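# Grip the reel and pin a cable end under a finger

## Task

With a single hand, take hold of the reel so that the cable, at a spot close to one of its ends, is pressed under one of that same hand's fingers. At the finish that hand must keep the reel still and well above the table. The other arm's moving parts must stay off the reel and cable and may touch the holding arm only lightly, if at all. Its hand must hold nothing.

## Robot and tools

ROBOT. Two arms, left_arm and right_arm. The left arm carries a five-finger left hand and the right arm a five-finger right hand, mirror images of each other. The base of left_arm sits near (+0.013, +0.257, +0.006) m and the base of right_arm near (-0.050, -0.310, +0.030) m, both facing almost straight along +x. A post stands behind the arms. Loose objects may get an occasional small shove from outside.

FRAMES. The scene frame has its origin at table-top height between the arms, +x out over the table, +z up, and +y toward left_arm. Arm names do not match image sides. Each arm has a hand point about 0.05 m in front of the palm. Its +z runs along the straight fingers, +y comes out of the palm, and +x runs across the palm. On the right hand +x points away from the thumb; on the left hand it points toward the thumb. Straight fingertips reach roughly 0.06-0.07 m past the point along +z, about 0.06 m behind it along -y. A rigid bracket on the little-finger side of the wrist can strike things.

execute_actions(actions, cameras). actions is a list of actions. Each action is a list of 1 to 15 rows, one row per 1/30 s step. If an action has fewer than 15 rows, its last row is repeated. Every row is one flat list of 28 numbers, each in [-1, 1], covering both arms even when only one moves. Order: left dx, dy, dz, rx, ry, rz, then left little, ring, middle, index, thumb_bend, thumb_turn, force_limit, speed, then the same 14 numbers for the right arm.

The six pose numbers are offsets, not a pose. They are measured from that arm's Hand target at the moment the action begins, along that Hand target's own axes. Each row in an action counts from that same starting point, so repeating an offset moves the arm further. Scale: 1.0 means 0.6 m or 180 degrees. rx, ry, rz together form one rotation vector. Sending six zeros asks nothing new of that arm, though it asks again for the Hand target.

The six hand numbers are absolute motor targets. +1 means open or straight and -1 means closed. For thumb_turn, -1 puts the thumb in front of the palm, facing the fingers. force_limit runs from -1 (about 0 N) to +1 (10 N, or 15 N for the thumb motors). speed rises from nearly 0 at -1 to full speed at +0.48 and above. A hand's numbers are never optional. To keep a hand as it is, resend the last eight numbers actually carried out for it. Before any row has run for that hand, send its hand_measured followed by its hand_force_limit and hand_speed.

cameras is a list of names (cam_head_left, cam_head_right, cam_high, cam_low, cam_left_wrist, cam_right_wrist), ["all"], or []. If cameras is left out, an empty actions list returns every image and any other call returns none.

move(target, speed, blend, blocking, cameras). target is one 28-number row or a list of up to 15 rows. Pose numbers are offsets from the Hand targets as they were when the move started, and every row counts from those same Hand targets, not from the row before. The hand paths are straight lines and all finish together, capped at 10 s. speed is the path top speed in m/s, from 0.002 to 4.3 (default 0.25). It can be one number or one per target. blend is a corner radius in m (0 means stop at each target). blocking=false returns after about 0.5 s while the motion continues. Paths do not avoid obstacles or the other arm. The result adds a move: line such as done, off_target, moving, held or fault, and names any limits that acted.

wait(seconds, cameras) lets time pass, 0 to 3600 s, without new commands. stop(cameras) brakes a running move. zoom_image(camera, region) enlarges [x0, y0, x1, y1] pixels, at most 504 by 504, of a camera's newest image. show_instructions takes no arguments and shows the reference pages. finished_scene(scene) ends the scene; scene is optional and can only be 1.

RESULTS. For each arm a result gives: end_effector_position in m and end_effector_quat_wxyz, both in the scene frame; the Hand target, which is the last commanded pose after clipping; joint positions, velocities and torques; and hand_measured, hand_stopped_by (moving, target, force, stalled, fault) and hand_load_n. These hand lists follow the motor order above. hand_load_n is the fingertip force in N, positive when the finger is pushed open. A load that drops to about 0 means the grip was lost. The hand often rests 1-5 cm short of its target, usually below it. This is friction or sag, not contact. Calls with actions also list hand positions at some steps.

GRIPPING. With the thumb turned in front, the hand closes around things about 0.035-0.065 m thick, or a handle down to about 0.025 m. A motor moves only when its target changes by 0.002 or more. It stops at its target or when its load reaches force_limit, then locks. To squeeze harder, raise force_limit and send a target more closed than hand_measured. To let go, send a target more open than hand_measured. For a gentle grip, close with speed at -0.94 or below.

AVOID. Do not drop the reel, even a few mm. Do not let anything leave the table, and do not release a moving part. Avoid fast impacts, hard presses and heavy loads on fingers. Keep the two arms from pressing into each other, and never close one hand on the other hand's fingers. Do not hit the post or the table hard. Avoid long holds with the arm stretched out, since motors overheat at 85-100 °C and the arm then drops. To end a push against something, command the target back past the hand point.

Each tool is called after "Emit:" in YAML: its name, and indented under it one key for each argument.

Reference images:

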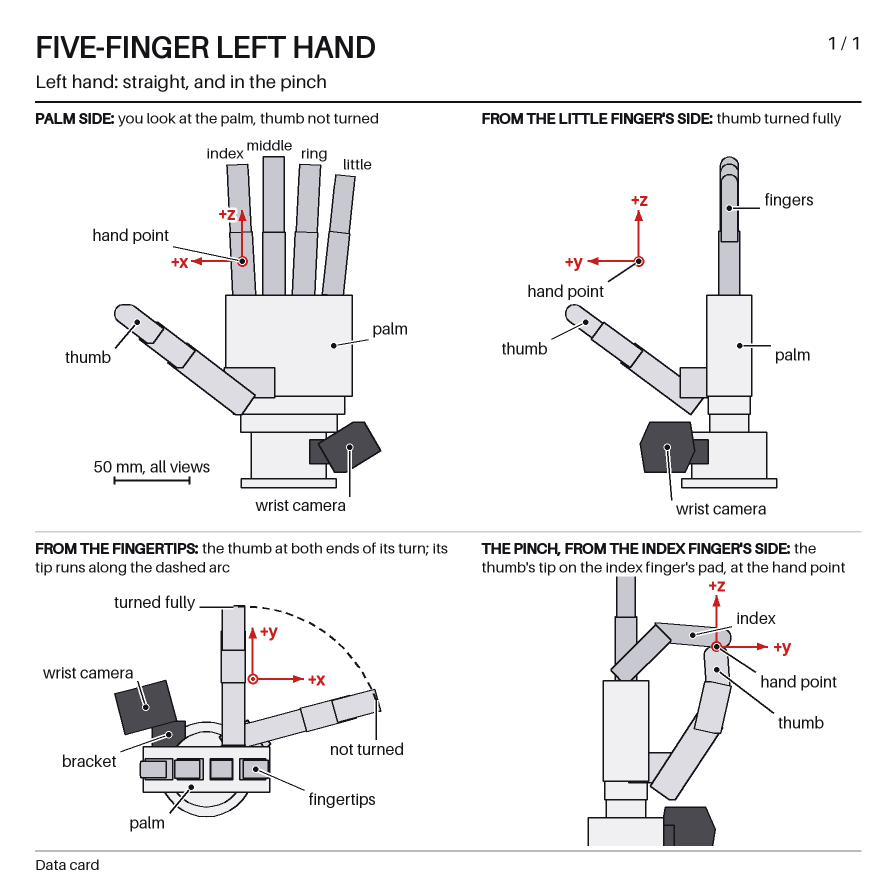

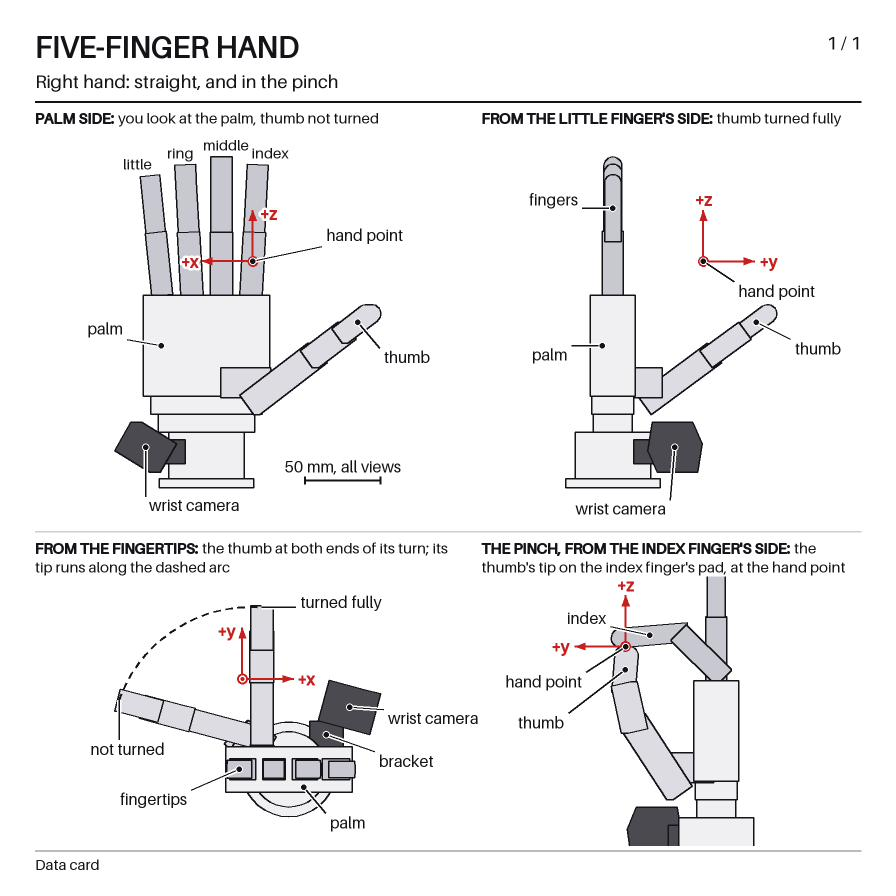

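## Session

Emit:
execute_actions:
  actions: []

Scene clock: 0.00 s.
left_arm: end_effector_position=(+0.0195, -0.0528, +0.1510) hand_measured=(+1.000, +1.000, +1.000, +1.000, +1.000, +1.000) hand_load_n=(+0.0, +0.0, +0.0, +0.0, +0.0, +0.0) hand_stopped_by=(target, target, target, target, target, target) hand_force_limit=0.00 hand_speed=-0.80 end_effector_quat_wxyz=(+0.196, +0.802, -0.534, -0.182) | right_arm: end_effector_position=(+0.7623, -0.2046, +0.1544) hand_measured=(+1.000, +1.000, +1.000, +1.000, +1.000, +1.000) hand_load_n=(+0.0, +0.0, +0.0, +0.0, +0.0, +0.0) hand_stopped_by=(target, target, target, target, target, target) hand_force_limit=0.00 hand_speed=-0.80 end_effector_quat_wxyz=(+0.564, +0.782, +0.127, +0.233)
Joint positions: left_arm=[-1.043 1.169 0.767 -1.346 0.514 -1.385] | right_arm=[0.385 2.637 2.46 -0.825 1.264 -1.931]
Joint velocities: within noise
Joint torques (N m): no reading
Motor temperatures (°C): left_arm=[31 23 29 29 28 30] | right_arm=[29 30 29 29 24 26]
Heat: left arm: hottest waist 31 °C; right arm: hottest shoulder 30 °C.
Hand target: left_arm +0.0225, -0.0578, +0.1557; +0.198, +0.802, -0.536, -0.176 | right_arm +0.7653, -0.2034, +0.1730; +0.561, +0.781, +0.115, +0.248

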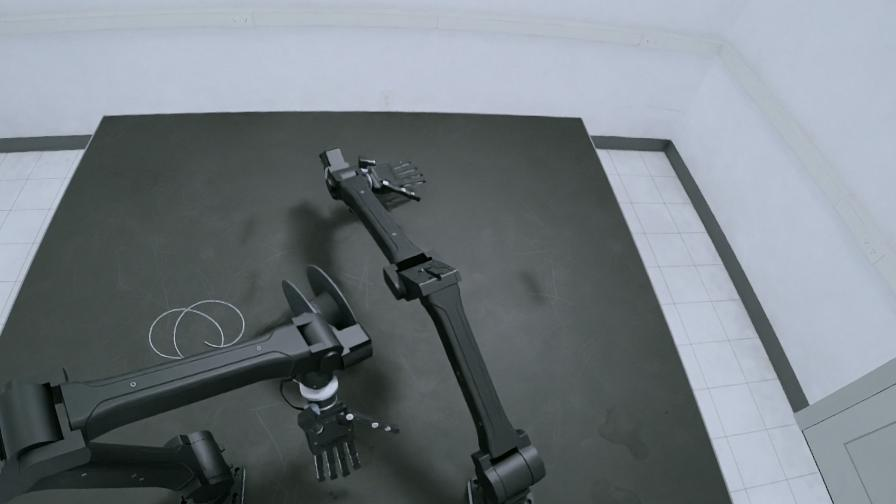

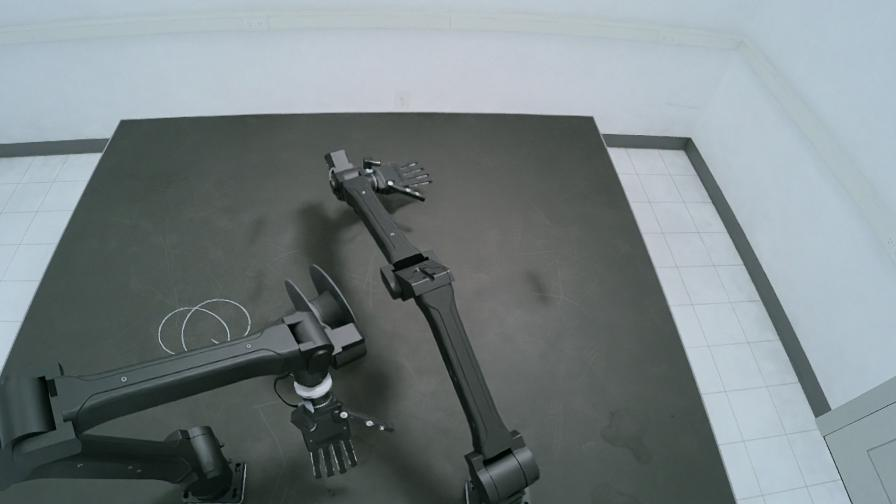

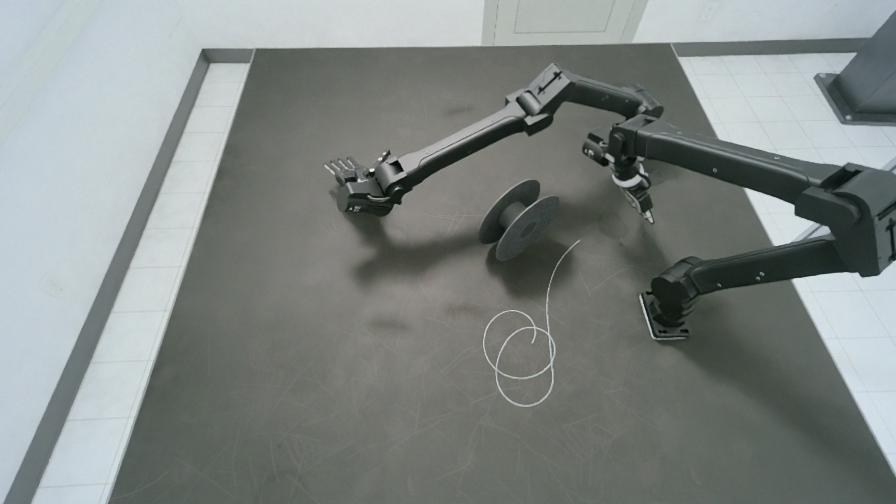

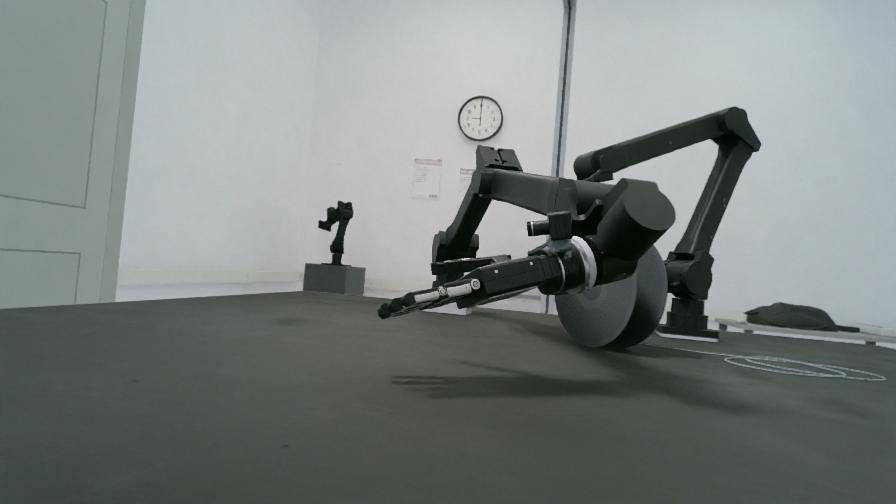

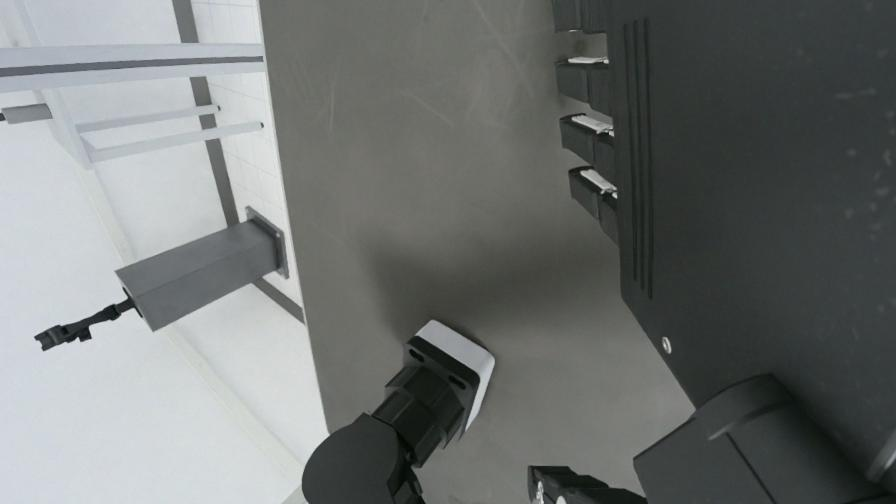

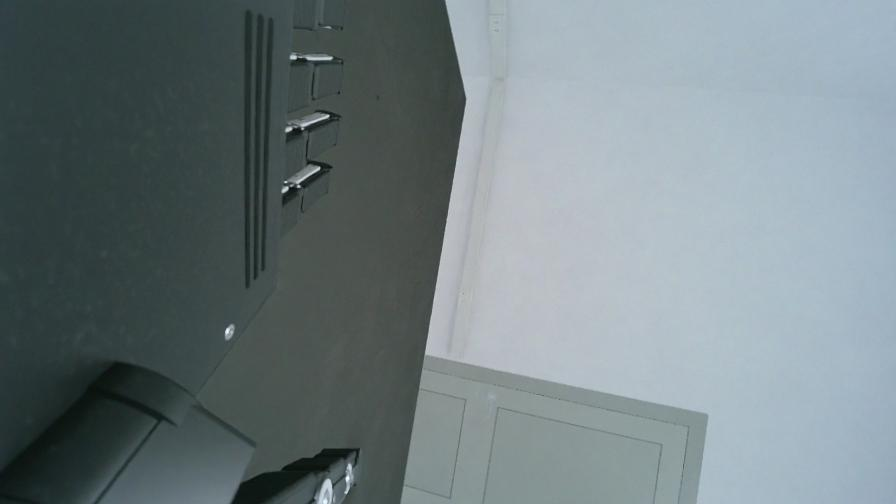

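Emit:
zoom_image:
  camera: "cam_high"
  region: [440, 160, 640, 420]

Emit:
zoom_image:
  camera: "cam_low"
  region: [520, 200, 896, 400]

Emit:
zoom_image:
  camera: "cam_head_left"
  region: [130, 240, 400, 400]

Scaled by 1.938 from the camera's image (finer frame: 1280x720).

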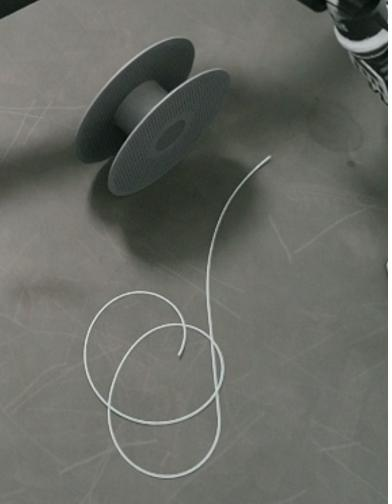

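Scaled by 1.340 from the camera's image (finer frame: 1280x720).

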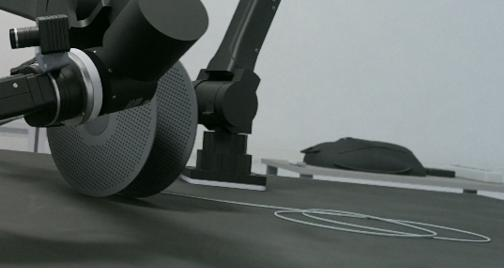

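Scaled by 1.867 from the camera's image (finer frame: 1280x720).

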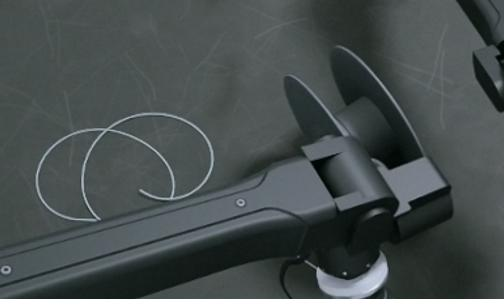

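Emit:
move:
  target:
    - [-0.008,-0.030,-0.355,0.223,0.023,0.062,1,1,1,1,1,1,0,-0.8, 0,0,0,0,0,0,1,1,1,1,1,1,0,-0.8]
    - [-0.431,-0.402,-0.443,0.446,0.045,0.123,1,1,1,1,1,1,0,-0.8, 0,0,0,0,0,0,1,1,1,1,1,1,0,-0.8]
  speed: 0.2
  blend: 0.05
  cameras: ["all"]

Scene clock: 13.53 s.
left_arm: end_effector_position=(+0.2480, +0.2975, +0.2830) hand_measured=(+1.000, +1.000, +1.000, +1.000, +1.000, +1.000) hand_load_n=(+0.0, +0.0, +0.0, +0.0, +0.0, +0.0) hand_stopped_by=(target, target, target, target, target, target) hand_force_limit=0.00 hand_speed=-0.80 end_effector_quat_wxyz=(-0.298, +0.643, -0.638, +0.300) | right_arm: end_effector_position=(+0.7623, -0.2046, +0.1544) hand_measured=(+1.000, +1.000, +1.000, +1.000, +1.000, +1.000) hand_load_n=(+0.0, +0.0, +0.0, +0.5, +0.0, +0.0) hand_stopped_by=(target, target, target, target, target, target) hand_force_limit=0.00 hand_speed=-0.80 end_effector_quat_wxyz=(+0.564, +0.782, +0.127, +0.233)
Joint positions: left_arm=[0.52 0.524 0.845 -1.09 0.395 0.35] | right_arm=[0.385 2.637 2.46 -0.825 1.264 -1.931]
Joint torques (N m): left_arm=[0.15 2.55 10.85 1.58 0.29 0.16] | right_arm=[-0.03 -22.42 10.77 1.02 0.64 -0.07]
Heat: left arm: hottest waist 31 °C; right arm: hottest shoulder 33 °C.
Hand target: left_arm +0.2503, +0.3005, +0.2800; -0.300, +0.641, -0.641, +0.298 | right_arm +0.7653, -0.2034, +0.1730; +0.561, +0.781, +0.115, +0.248
Off the commanded pose: left_arm 0.005 m, 0 deg | right_arm 0.019 m, 2 deg.
move: done
cam_left_wrist: T_world_to_cam=[[0.65235, -0.25349, 0.71427, -0.28591], [-0.49957, -0.85253, 0.15371, 0.33747], [0.56997, -0.4571, -0.68278, 0.30611]] pos_world=[0.18063, 0.35515, 0.36135]

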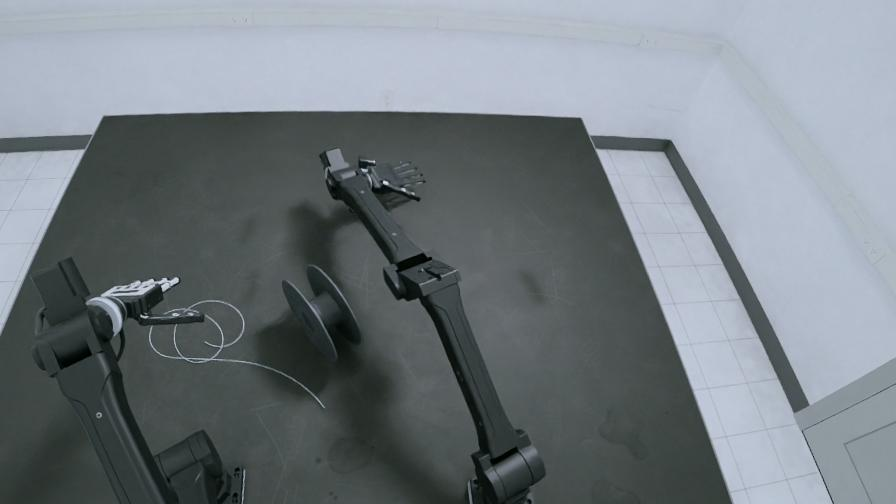

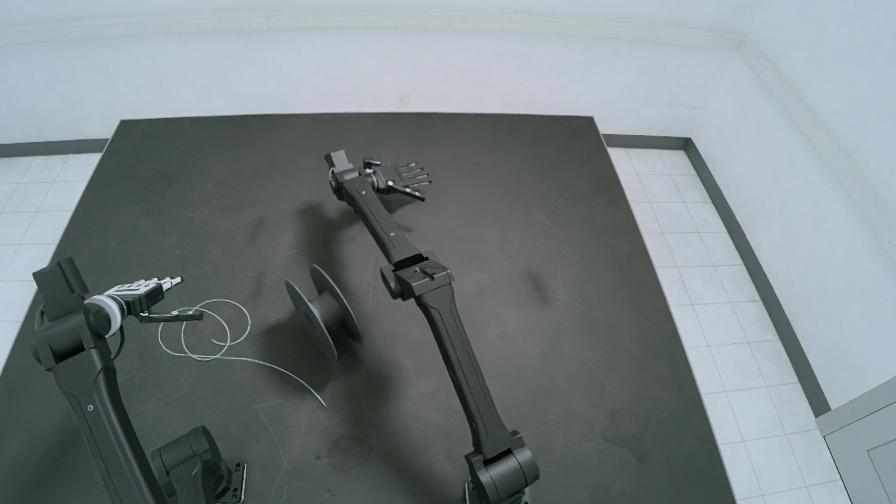

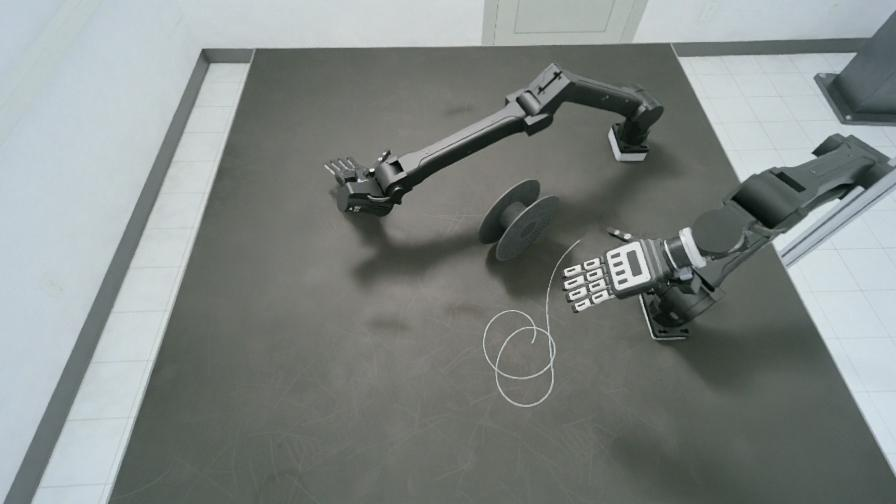

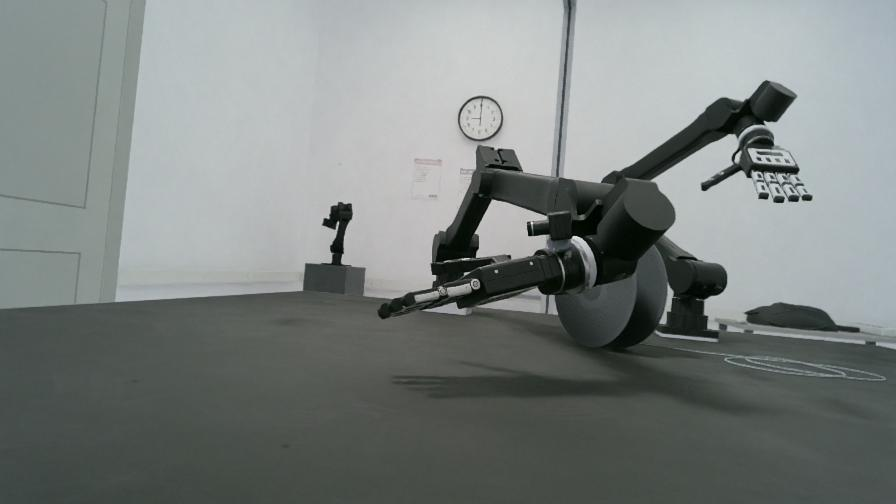

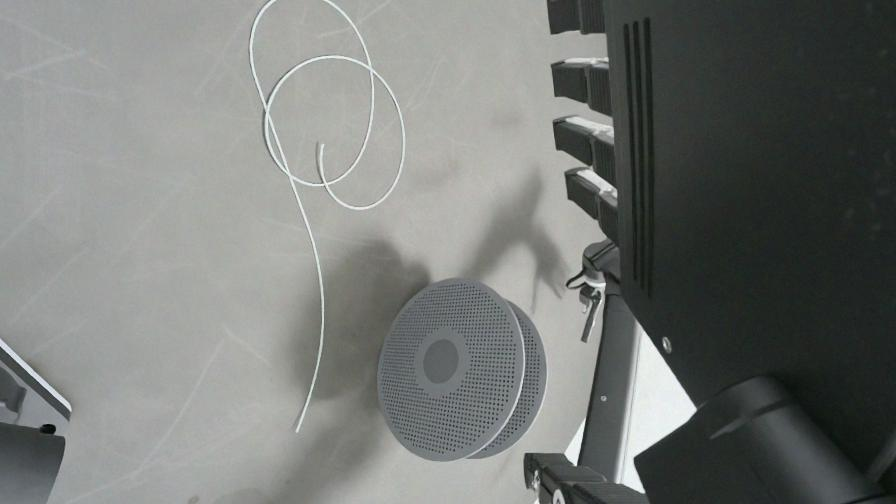

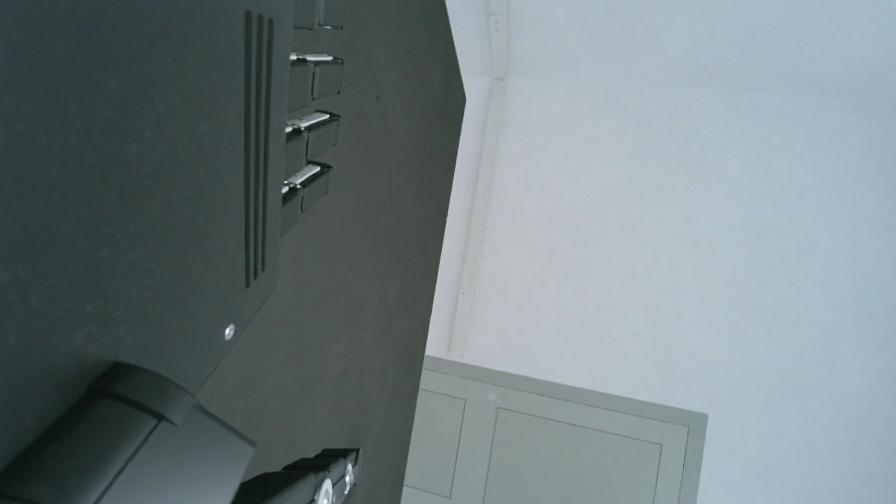

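Emit:
zoom_image:
  camera: "cam_head_left"
  region: [240, 230, 400, 420]

Emit:
zoom_image:
  camera: "cam_left_wrist"
  region: [230, 0, 570, 500]

Emit:
zoom_image:
  camera: "cam_high"
  region: [440, 160, 620, 280]

Emit:
zoom_image:
  camera: "cam_head_right"
  region: [240, 230, 400, 420]

Scaled by 2.653 from the camera's image (finer frame: 1280x720).

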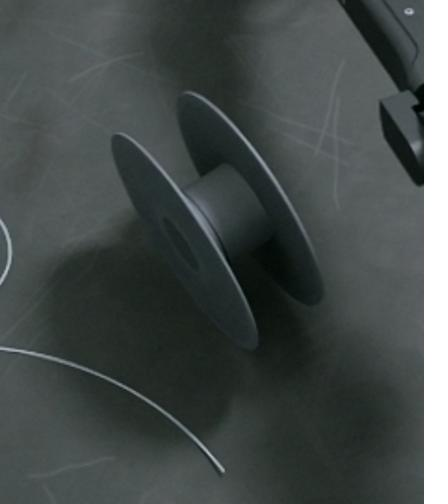

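Scaled by 1.008 from the camera's image (finer frame: 1280x720).

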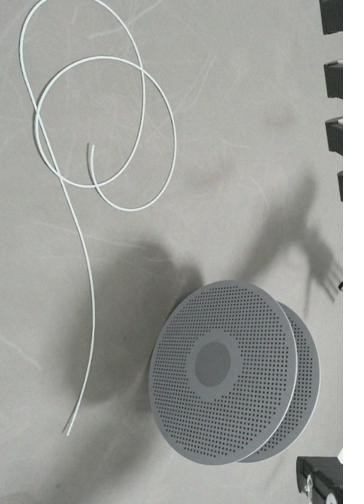

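Scaled by 2.800 from the camera's image (finer frame: 1280x720).

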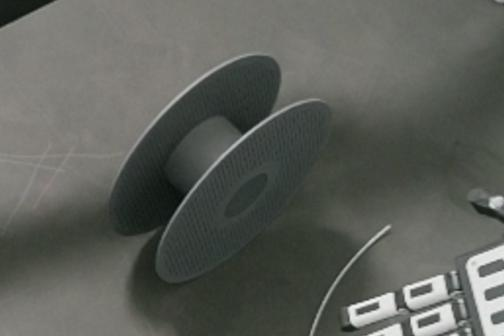

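Scaled by 2.653 from the camera's image (finer frame: 1280x720).

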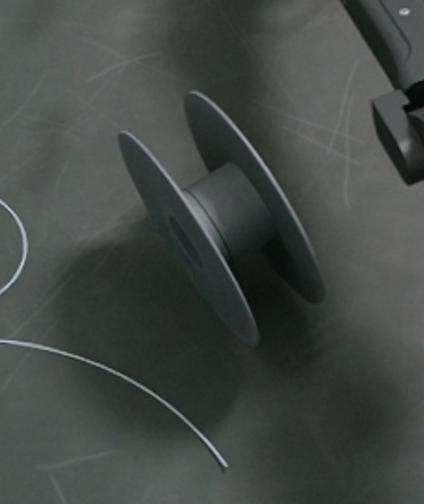

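Emit:
move:
  target: [0,0,0,0,0,0,1,1,1,1,1,1,0,-0.8, -0.313,0.3285,-0.278,0.420,-0.040,-0.095,1,1,1,1,1,1,0,-0.8]
  speed: 0.2
  cameras: ["cam_head_left","cam_high","cam_right_wrist"]

Scene clock: 29.27 s.
left_arm: end_effector_position=(+0.2479, +0.2975, +0.2830) hand_measured=(+1.000, +1.000, +1.000, +1.000, +1.000, +1.000) hand_load_n=(+0.0, +0.0, +0.0, +0.0, +0.0, +0.0) hand_stopped_by=(target, target, target, target, target, target) hand_force_limit=0.00 hand_speed=-0.80 end_effector_quat_wxyz=(-0.298, +0.643, -0.638, +0.300) | right_arm: end_effector_position=(+0.5018, -0.2173, +0.3511) hand_measured=(+1.000, +1.000, +1.000, +1.000, +1.000, +1.000) hand_load_n=(+0.0, +0.0, +0.0, +0.0, +0.0, +0.0) hand_stopped_by=(target, target, target, target, target, target) hand_force_limit=0.00 hand_speed=-0.80 end_effector_quat_wxyz=(+0.012, +0.946, +0.317, +0.064)
Joint positions: left_arm=[0.52 0.524 0.845 -1.09 0.395 0.351] | right_arm=[0.297 1.759 2.015 -1.699 0.021 -1.924]
Joint torques (N m): left_arm=[0.09 2.55 10.86 1.59 0.29 0.14] | right_arm=[-0.56 -12.81 8.06 0.13 -0.17 -0.11]
Motor temperatures (°C): left_arm=[31 23 32 29 29 30] | right_arm=[29 35 32 29 24 26]
Heat: left arm: hottest elbow 32 °C; right arm: hottest shoulder 35 °C.
Hand target: left_arm +0.2503, +0.3005, +0.2800; -0.300, +0.641, -0.641, +0.298 | right_arm +0.5000, -0.2206, +0.3499; +0.001, +0.949, +0.316, +0.000
Off the commanded pose: left_arm 0.005 m, 0 deg | right_arm 0.004 m, 7 deg.
joint sent to its limit (right arm) — joint 4 (wrist pitch), lower limit. The joint targets are off in orientation, not in position.
move: off_target (right_arm)
cam_right_wrist: T_world_to_cam=[[0.79871, -0.59084, 0.11387, -0.57216], [-0.58052, -0.70686, 0.40416, -0.00155], [-0.1583, -0.38891, -0.90757, 0.42907]] pos_world=[0.52401, -0.17229, 0.45519]

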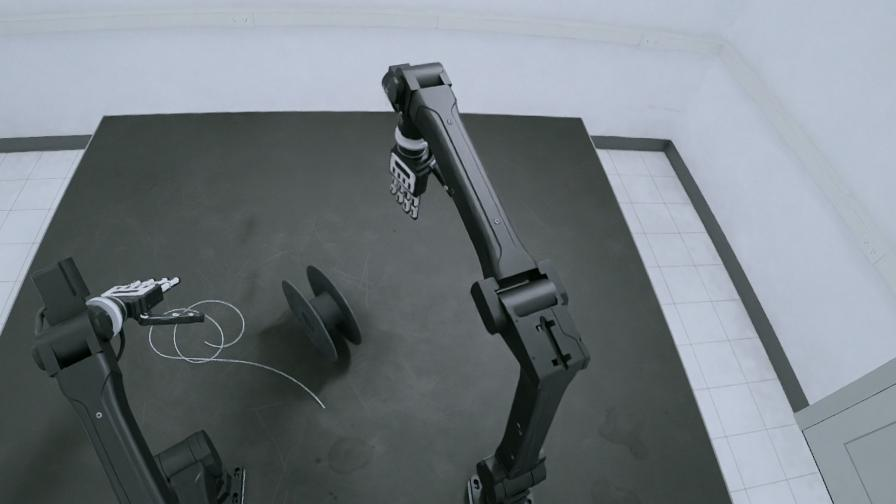

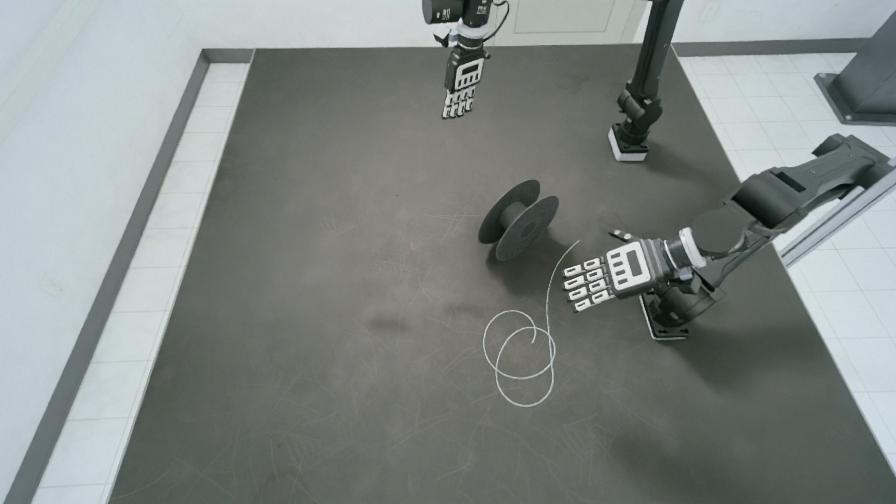

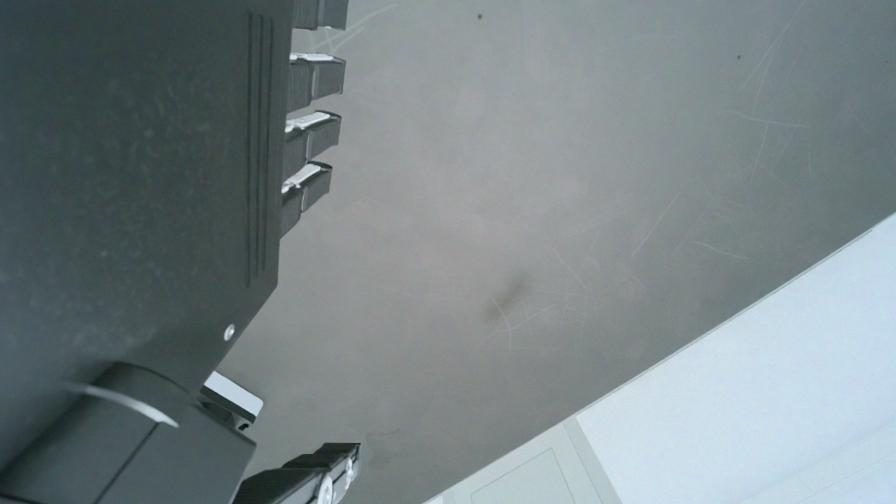

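Emit:
move:
  target: [0.441,-0.078,0.041,0.2054,0.2874,0.1046,1,1,1,1,1,-1,0,-0.5, -0.5,0.25,0,0,0,0.25,1,1,1,1,1,1,0,-0.8]
  speed: 0.2
  cameras: ["all"]

Scene clock: 47.77 s.
left_arm: end_effector_position=(+0.3011, +0.0386, +0.3009) hand_measured=(+1.000, +1.000, +1.000, +1.000, +1.000, -1.000) hand_load_n=(+0.0, +0.0, +0.0, -0.5, +0.0, +0.0) hand_stopped_by=(target, target, target, target, target, target) hand_force_limit=0.00 hand_speed=-0.50 end_effector_quat_wxyz=(+0.225, -0.219, +0.674, -0.669) | right_arm: end_effector_position=(+0.3560, -0.5232, +0.3452) hand_measured=(+1.000, +1.000, +1.000, +1.000, +1.000, +1.000) hand_load_n=(+0.0, +0.0, +0.0, +0.0, +0.0, +0.0) hand_stopped_by=(target, target, target, target, target, target) hand_force_limit=0.00 hand_speed=-0.80 end_effector_quat_wxyz=(+0.013, +0.997, -0.066, +0.029)
Joint positions: left_arm=[-0.227 0.601 0.486 0.109 0.713 0.014] | right_arm=[-0.334 1.544 1.735 -1.699 0.01 -1.775]
Joint torques (N m): left_arm=[-0.85 0.56 11.59 1.92 0.01 -0.05] | right_arm=[0.15 -10.99 7.95 0.01 0.01 0.03]
Heat: left arm: hottest elbow 33 °C; right arm: hottest shoulder 34 °C.
Hand target: left_arm +0.2996, +0.0360, +0.2996; +0.219, -0.219, +0.673, -0.672 | right_arm +0.3499, -0.5205, +0.3502; +0.000, +0.997, -0.071, +0.000
Off the commanded pose: left_arm 0.003 m, 1 deg | right_arm 0.008 m, 4 deg.
joint sent to its limit (right arm) — joint 4 (wrist pitch), lower limit. The joint targets are off in orientation, not in position.
move: off_target (right_arm)
cam_left_wrist: T_world_to_cam=[[-0.19074, -0.1976, 0.96155, -0.22179], [-0.96932, -0.11682, -0.21629, 0.36492], [0.15507, -0.9733, -0.16926, 0.16006]] pos_world=[0.2866, 0.15459, 0.31928]
cam_right_wrist: T_world_to_cam=[[0.15876, -0.98553, 0.05932, -0.59572], [-0.88922, -0.11663, 0.44236, 0.1055], [-0.42904, -0.12298, -0.89488, 0.51282]] pos_world=[0.40841, -0.51173, 0.44758]

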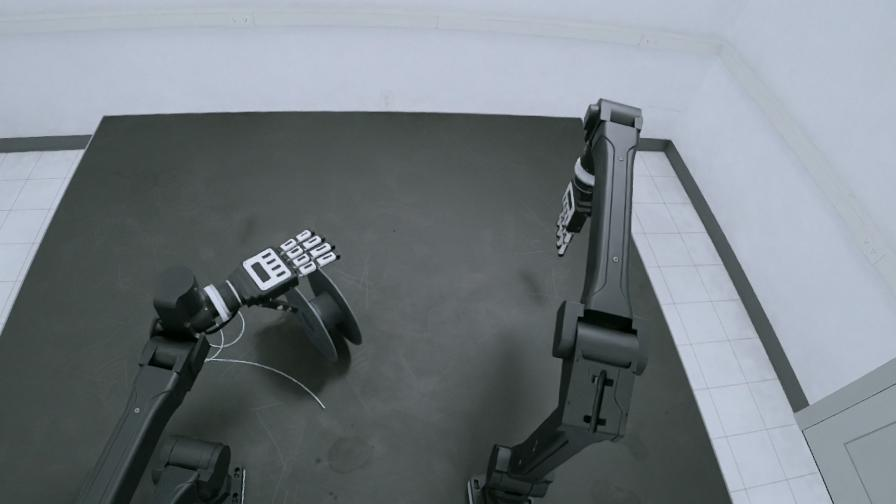

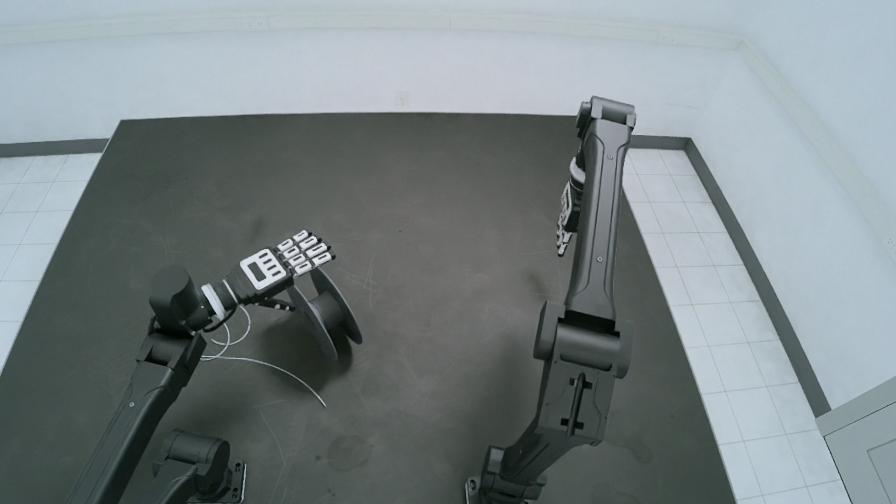

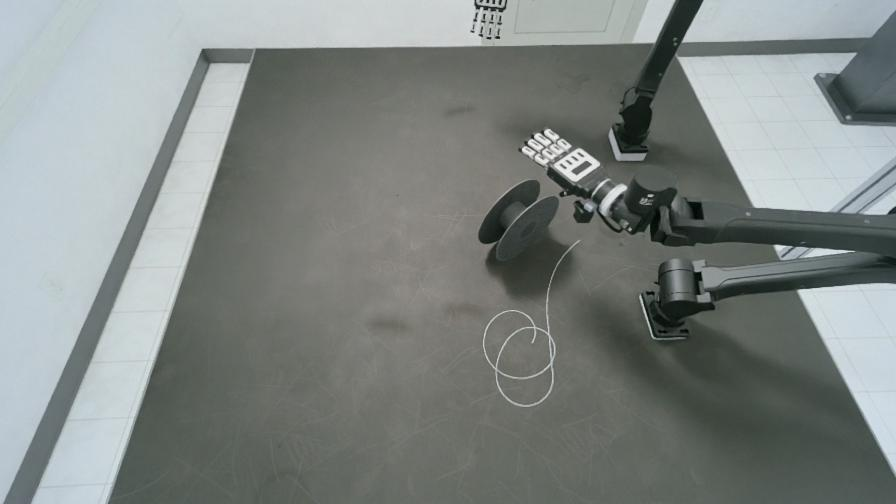

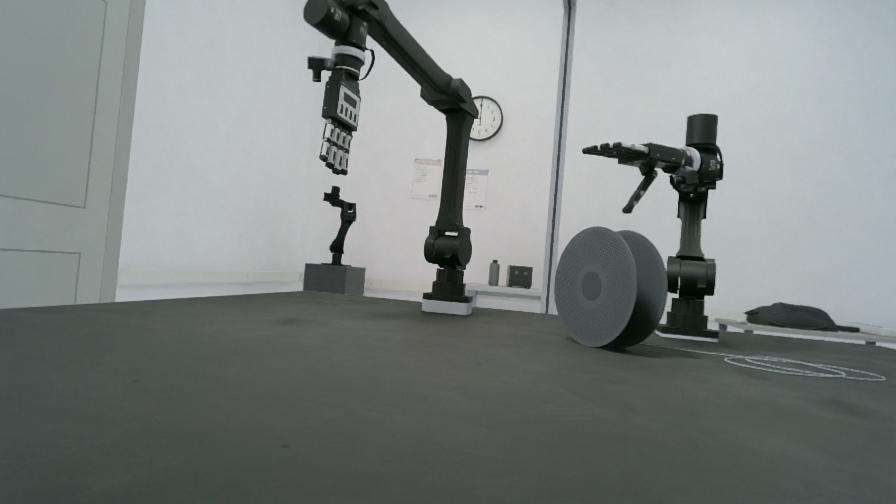

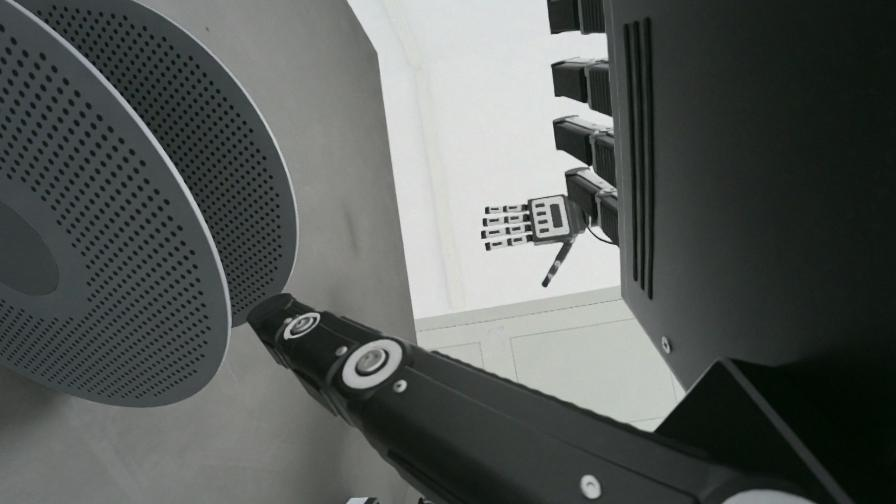

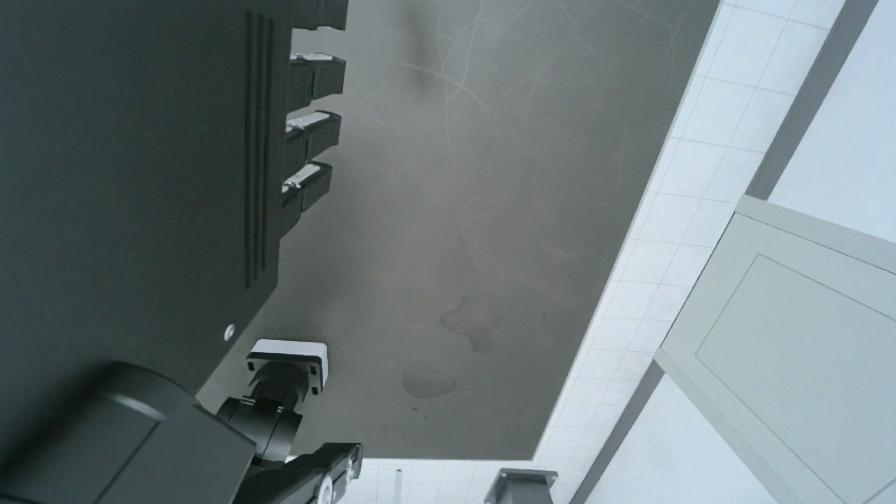

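Emit:
move:
  target: [0,0.2,0,0,0,0,1,1,1,1,1,-1,0,-0.5, 0,0,0,0,0,0,1,1,1,1,1,1,0,-0.8]
  speed: 0.12
  cameras: ["all"]

Scene clock: 50.40 s.
left_arm: end_effector_position=(+0.3015, +0.0384, +0.1790) hand_measured=(+1.000, +1.000, +1.000, +1.000, +1.000, -1.000) hand_load_n=(+0.0, -0.5, +0.0, +0.0, +0.0, +0.0) hand_stopped_by=(target, target, target, target, target, target) hand_force_limit=0.00 hand_speed=-0.50 end_effector_quat_wxyz=(+0.224, -0.220, +0.674, -0.668) | right_arm: end_effector_position=(+0.3560, -0.5232, +0.3452) hand_measured=(+1.000, +1.000, +1.000, +1.000, +1.000, +1.000) hand_load_n=(+0.0, +0.0, +0.0, +0.0, +0.0, +0.0) hand_stopped_by=(target, target, target, target, target, target) hand_force_limit=0.00 hand_speed=-0.80 end_effector_quat_wxyz=(+0.013, +0.997, -0.066, +0.029)
Joint positions: left_arm=[-0.227 0.828 0.215 0.604 0.713 0.014] | right_arm=[-0.334 1.544 1.735 -1.699 0.01 -1.775]
Joint torques (N m): left_arm=[-0.79 -0.26 9.99 1.91 0.04 -0.06] | right_arm=[0.03 -11.16 7.99 -0.01 0.01 0.04]
Heat: left arm: hottest elbow 34 °C; right arm: hottest shoulder 34 °C.
Hand target: left_arm +0.2996, +0.0361, +0.1796; +0.219, -0.219, +0.673, -0.672 | right_arm +0.3499, -0.5205, +0.3502; +0.000, +0.997, -0.071, +0.000
Off the commanded pose: left_arm 0.003 m, 1 deg | right_arm 0.008 m, 4 deg.
joint sent to its limit (right arm) — joint 4 (wrist pitch), lower limit. The joint targets are off in orientation, not in position.
move: done
cam_left_wrist: T_world_to_cam=[[-0.18796, -0.19801, 0.96201, -0.10531], [-0.96994, -0.11672, -0.21354, 0.33875], [0.15457, -0.97323, -0.17012, 0.13954]] pos_world=[0.2872, 0.15449, 0.19738]
cam_right_wrist: T_world_to_cam=[[0.15876, -0.98553, 0.05932, -0.59572], [-0.88922, -0.11663, 0.44236, 0.1055], [-0.42904, -0.12298, -0.89488, 0.51282]] pos_world=[0.40841, -0.51173, 0.44758]

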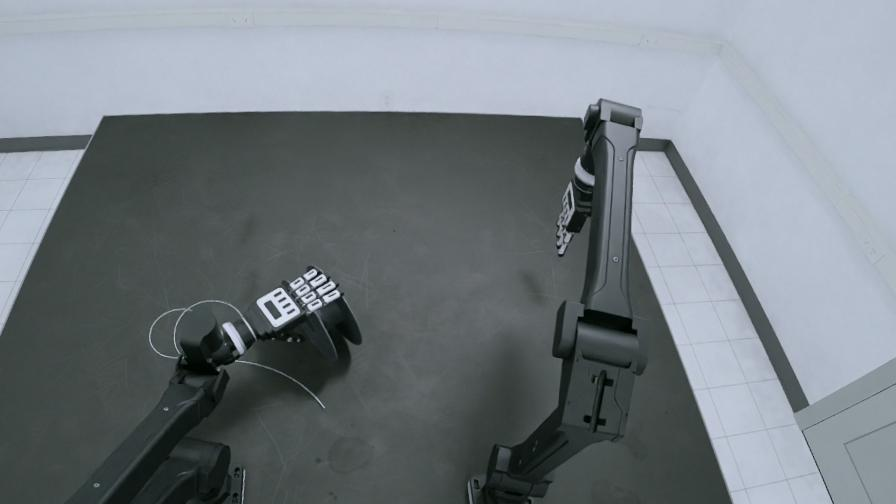

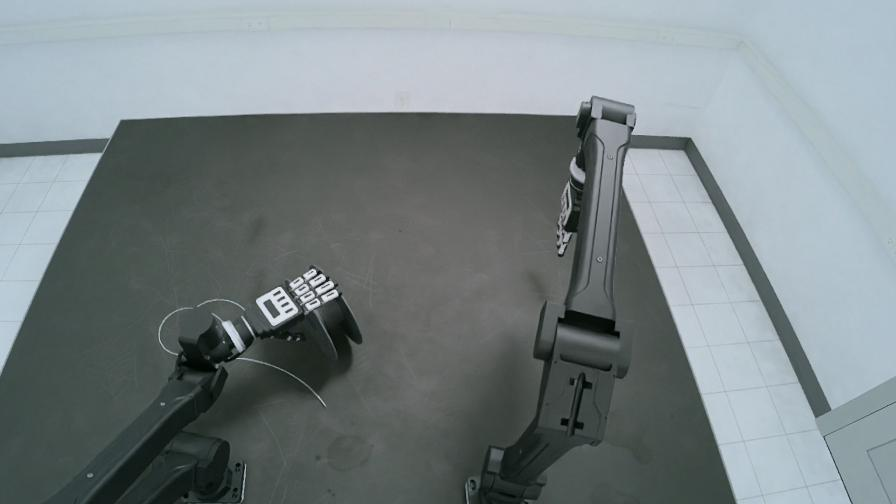

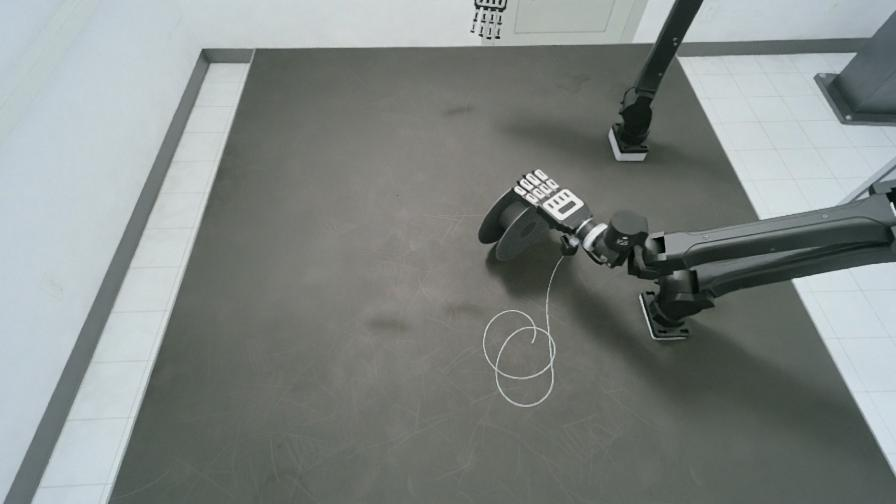

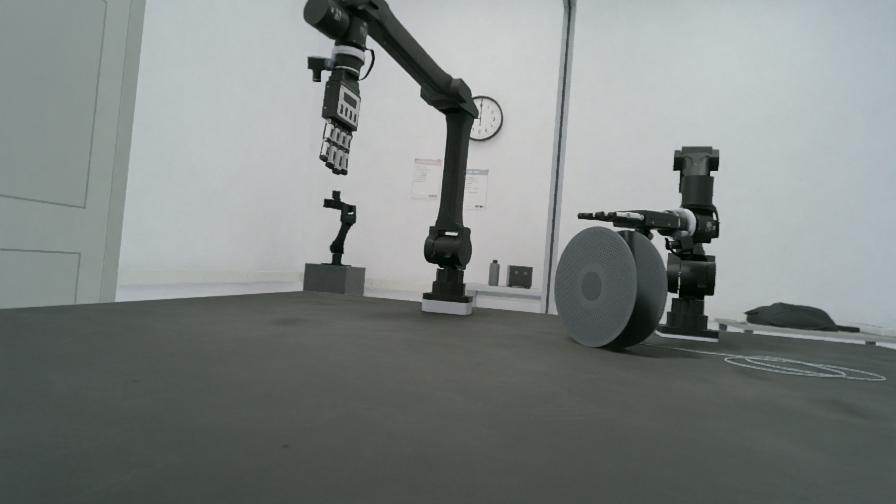

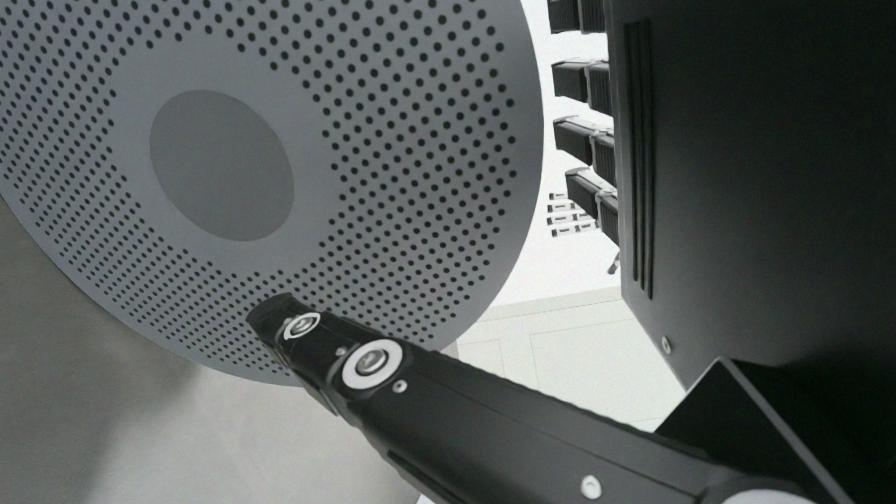

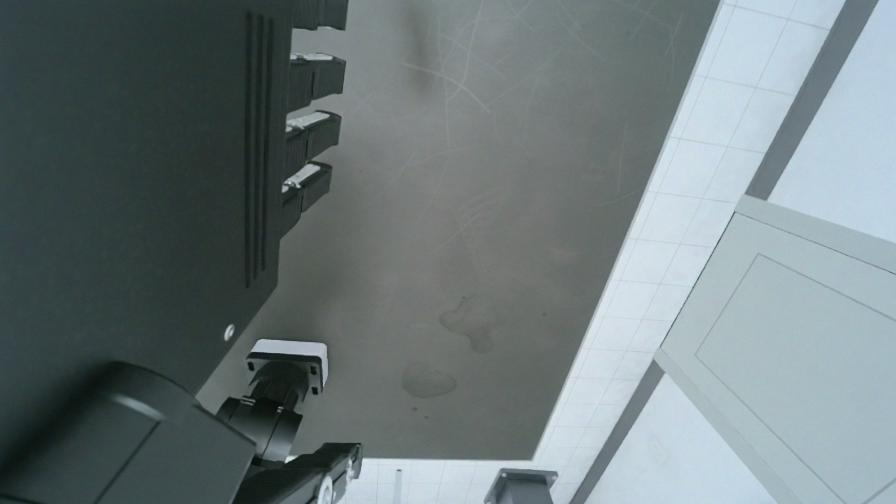

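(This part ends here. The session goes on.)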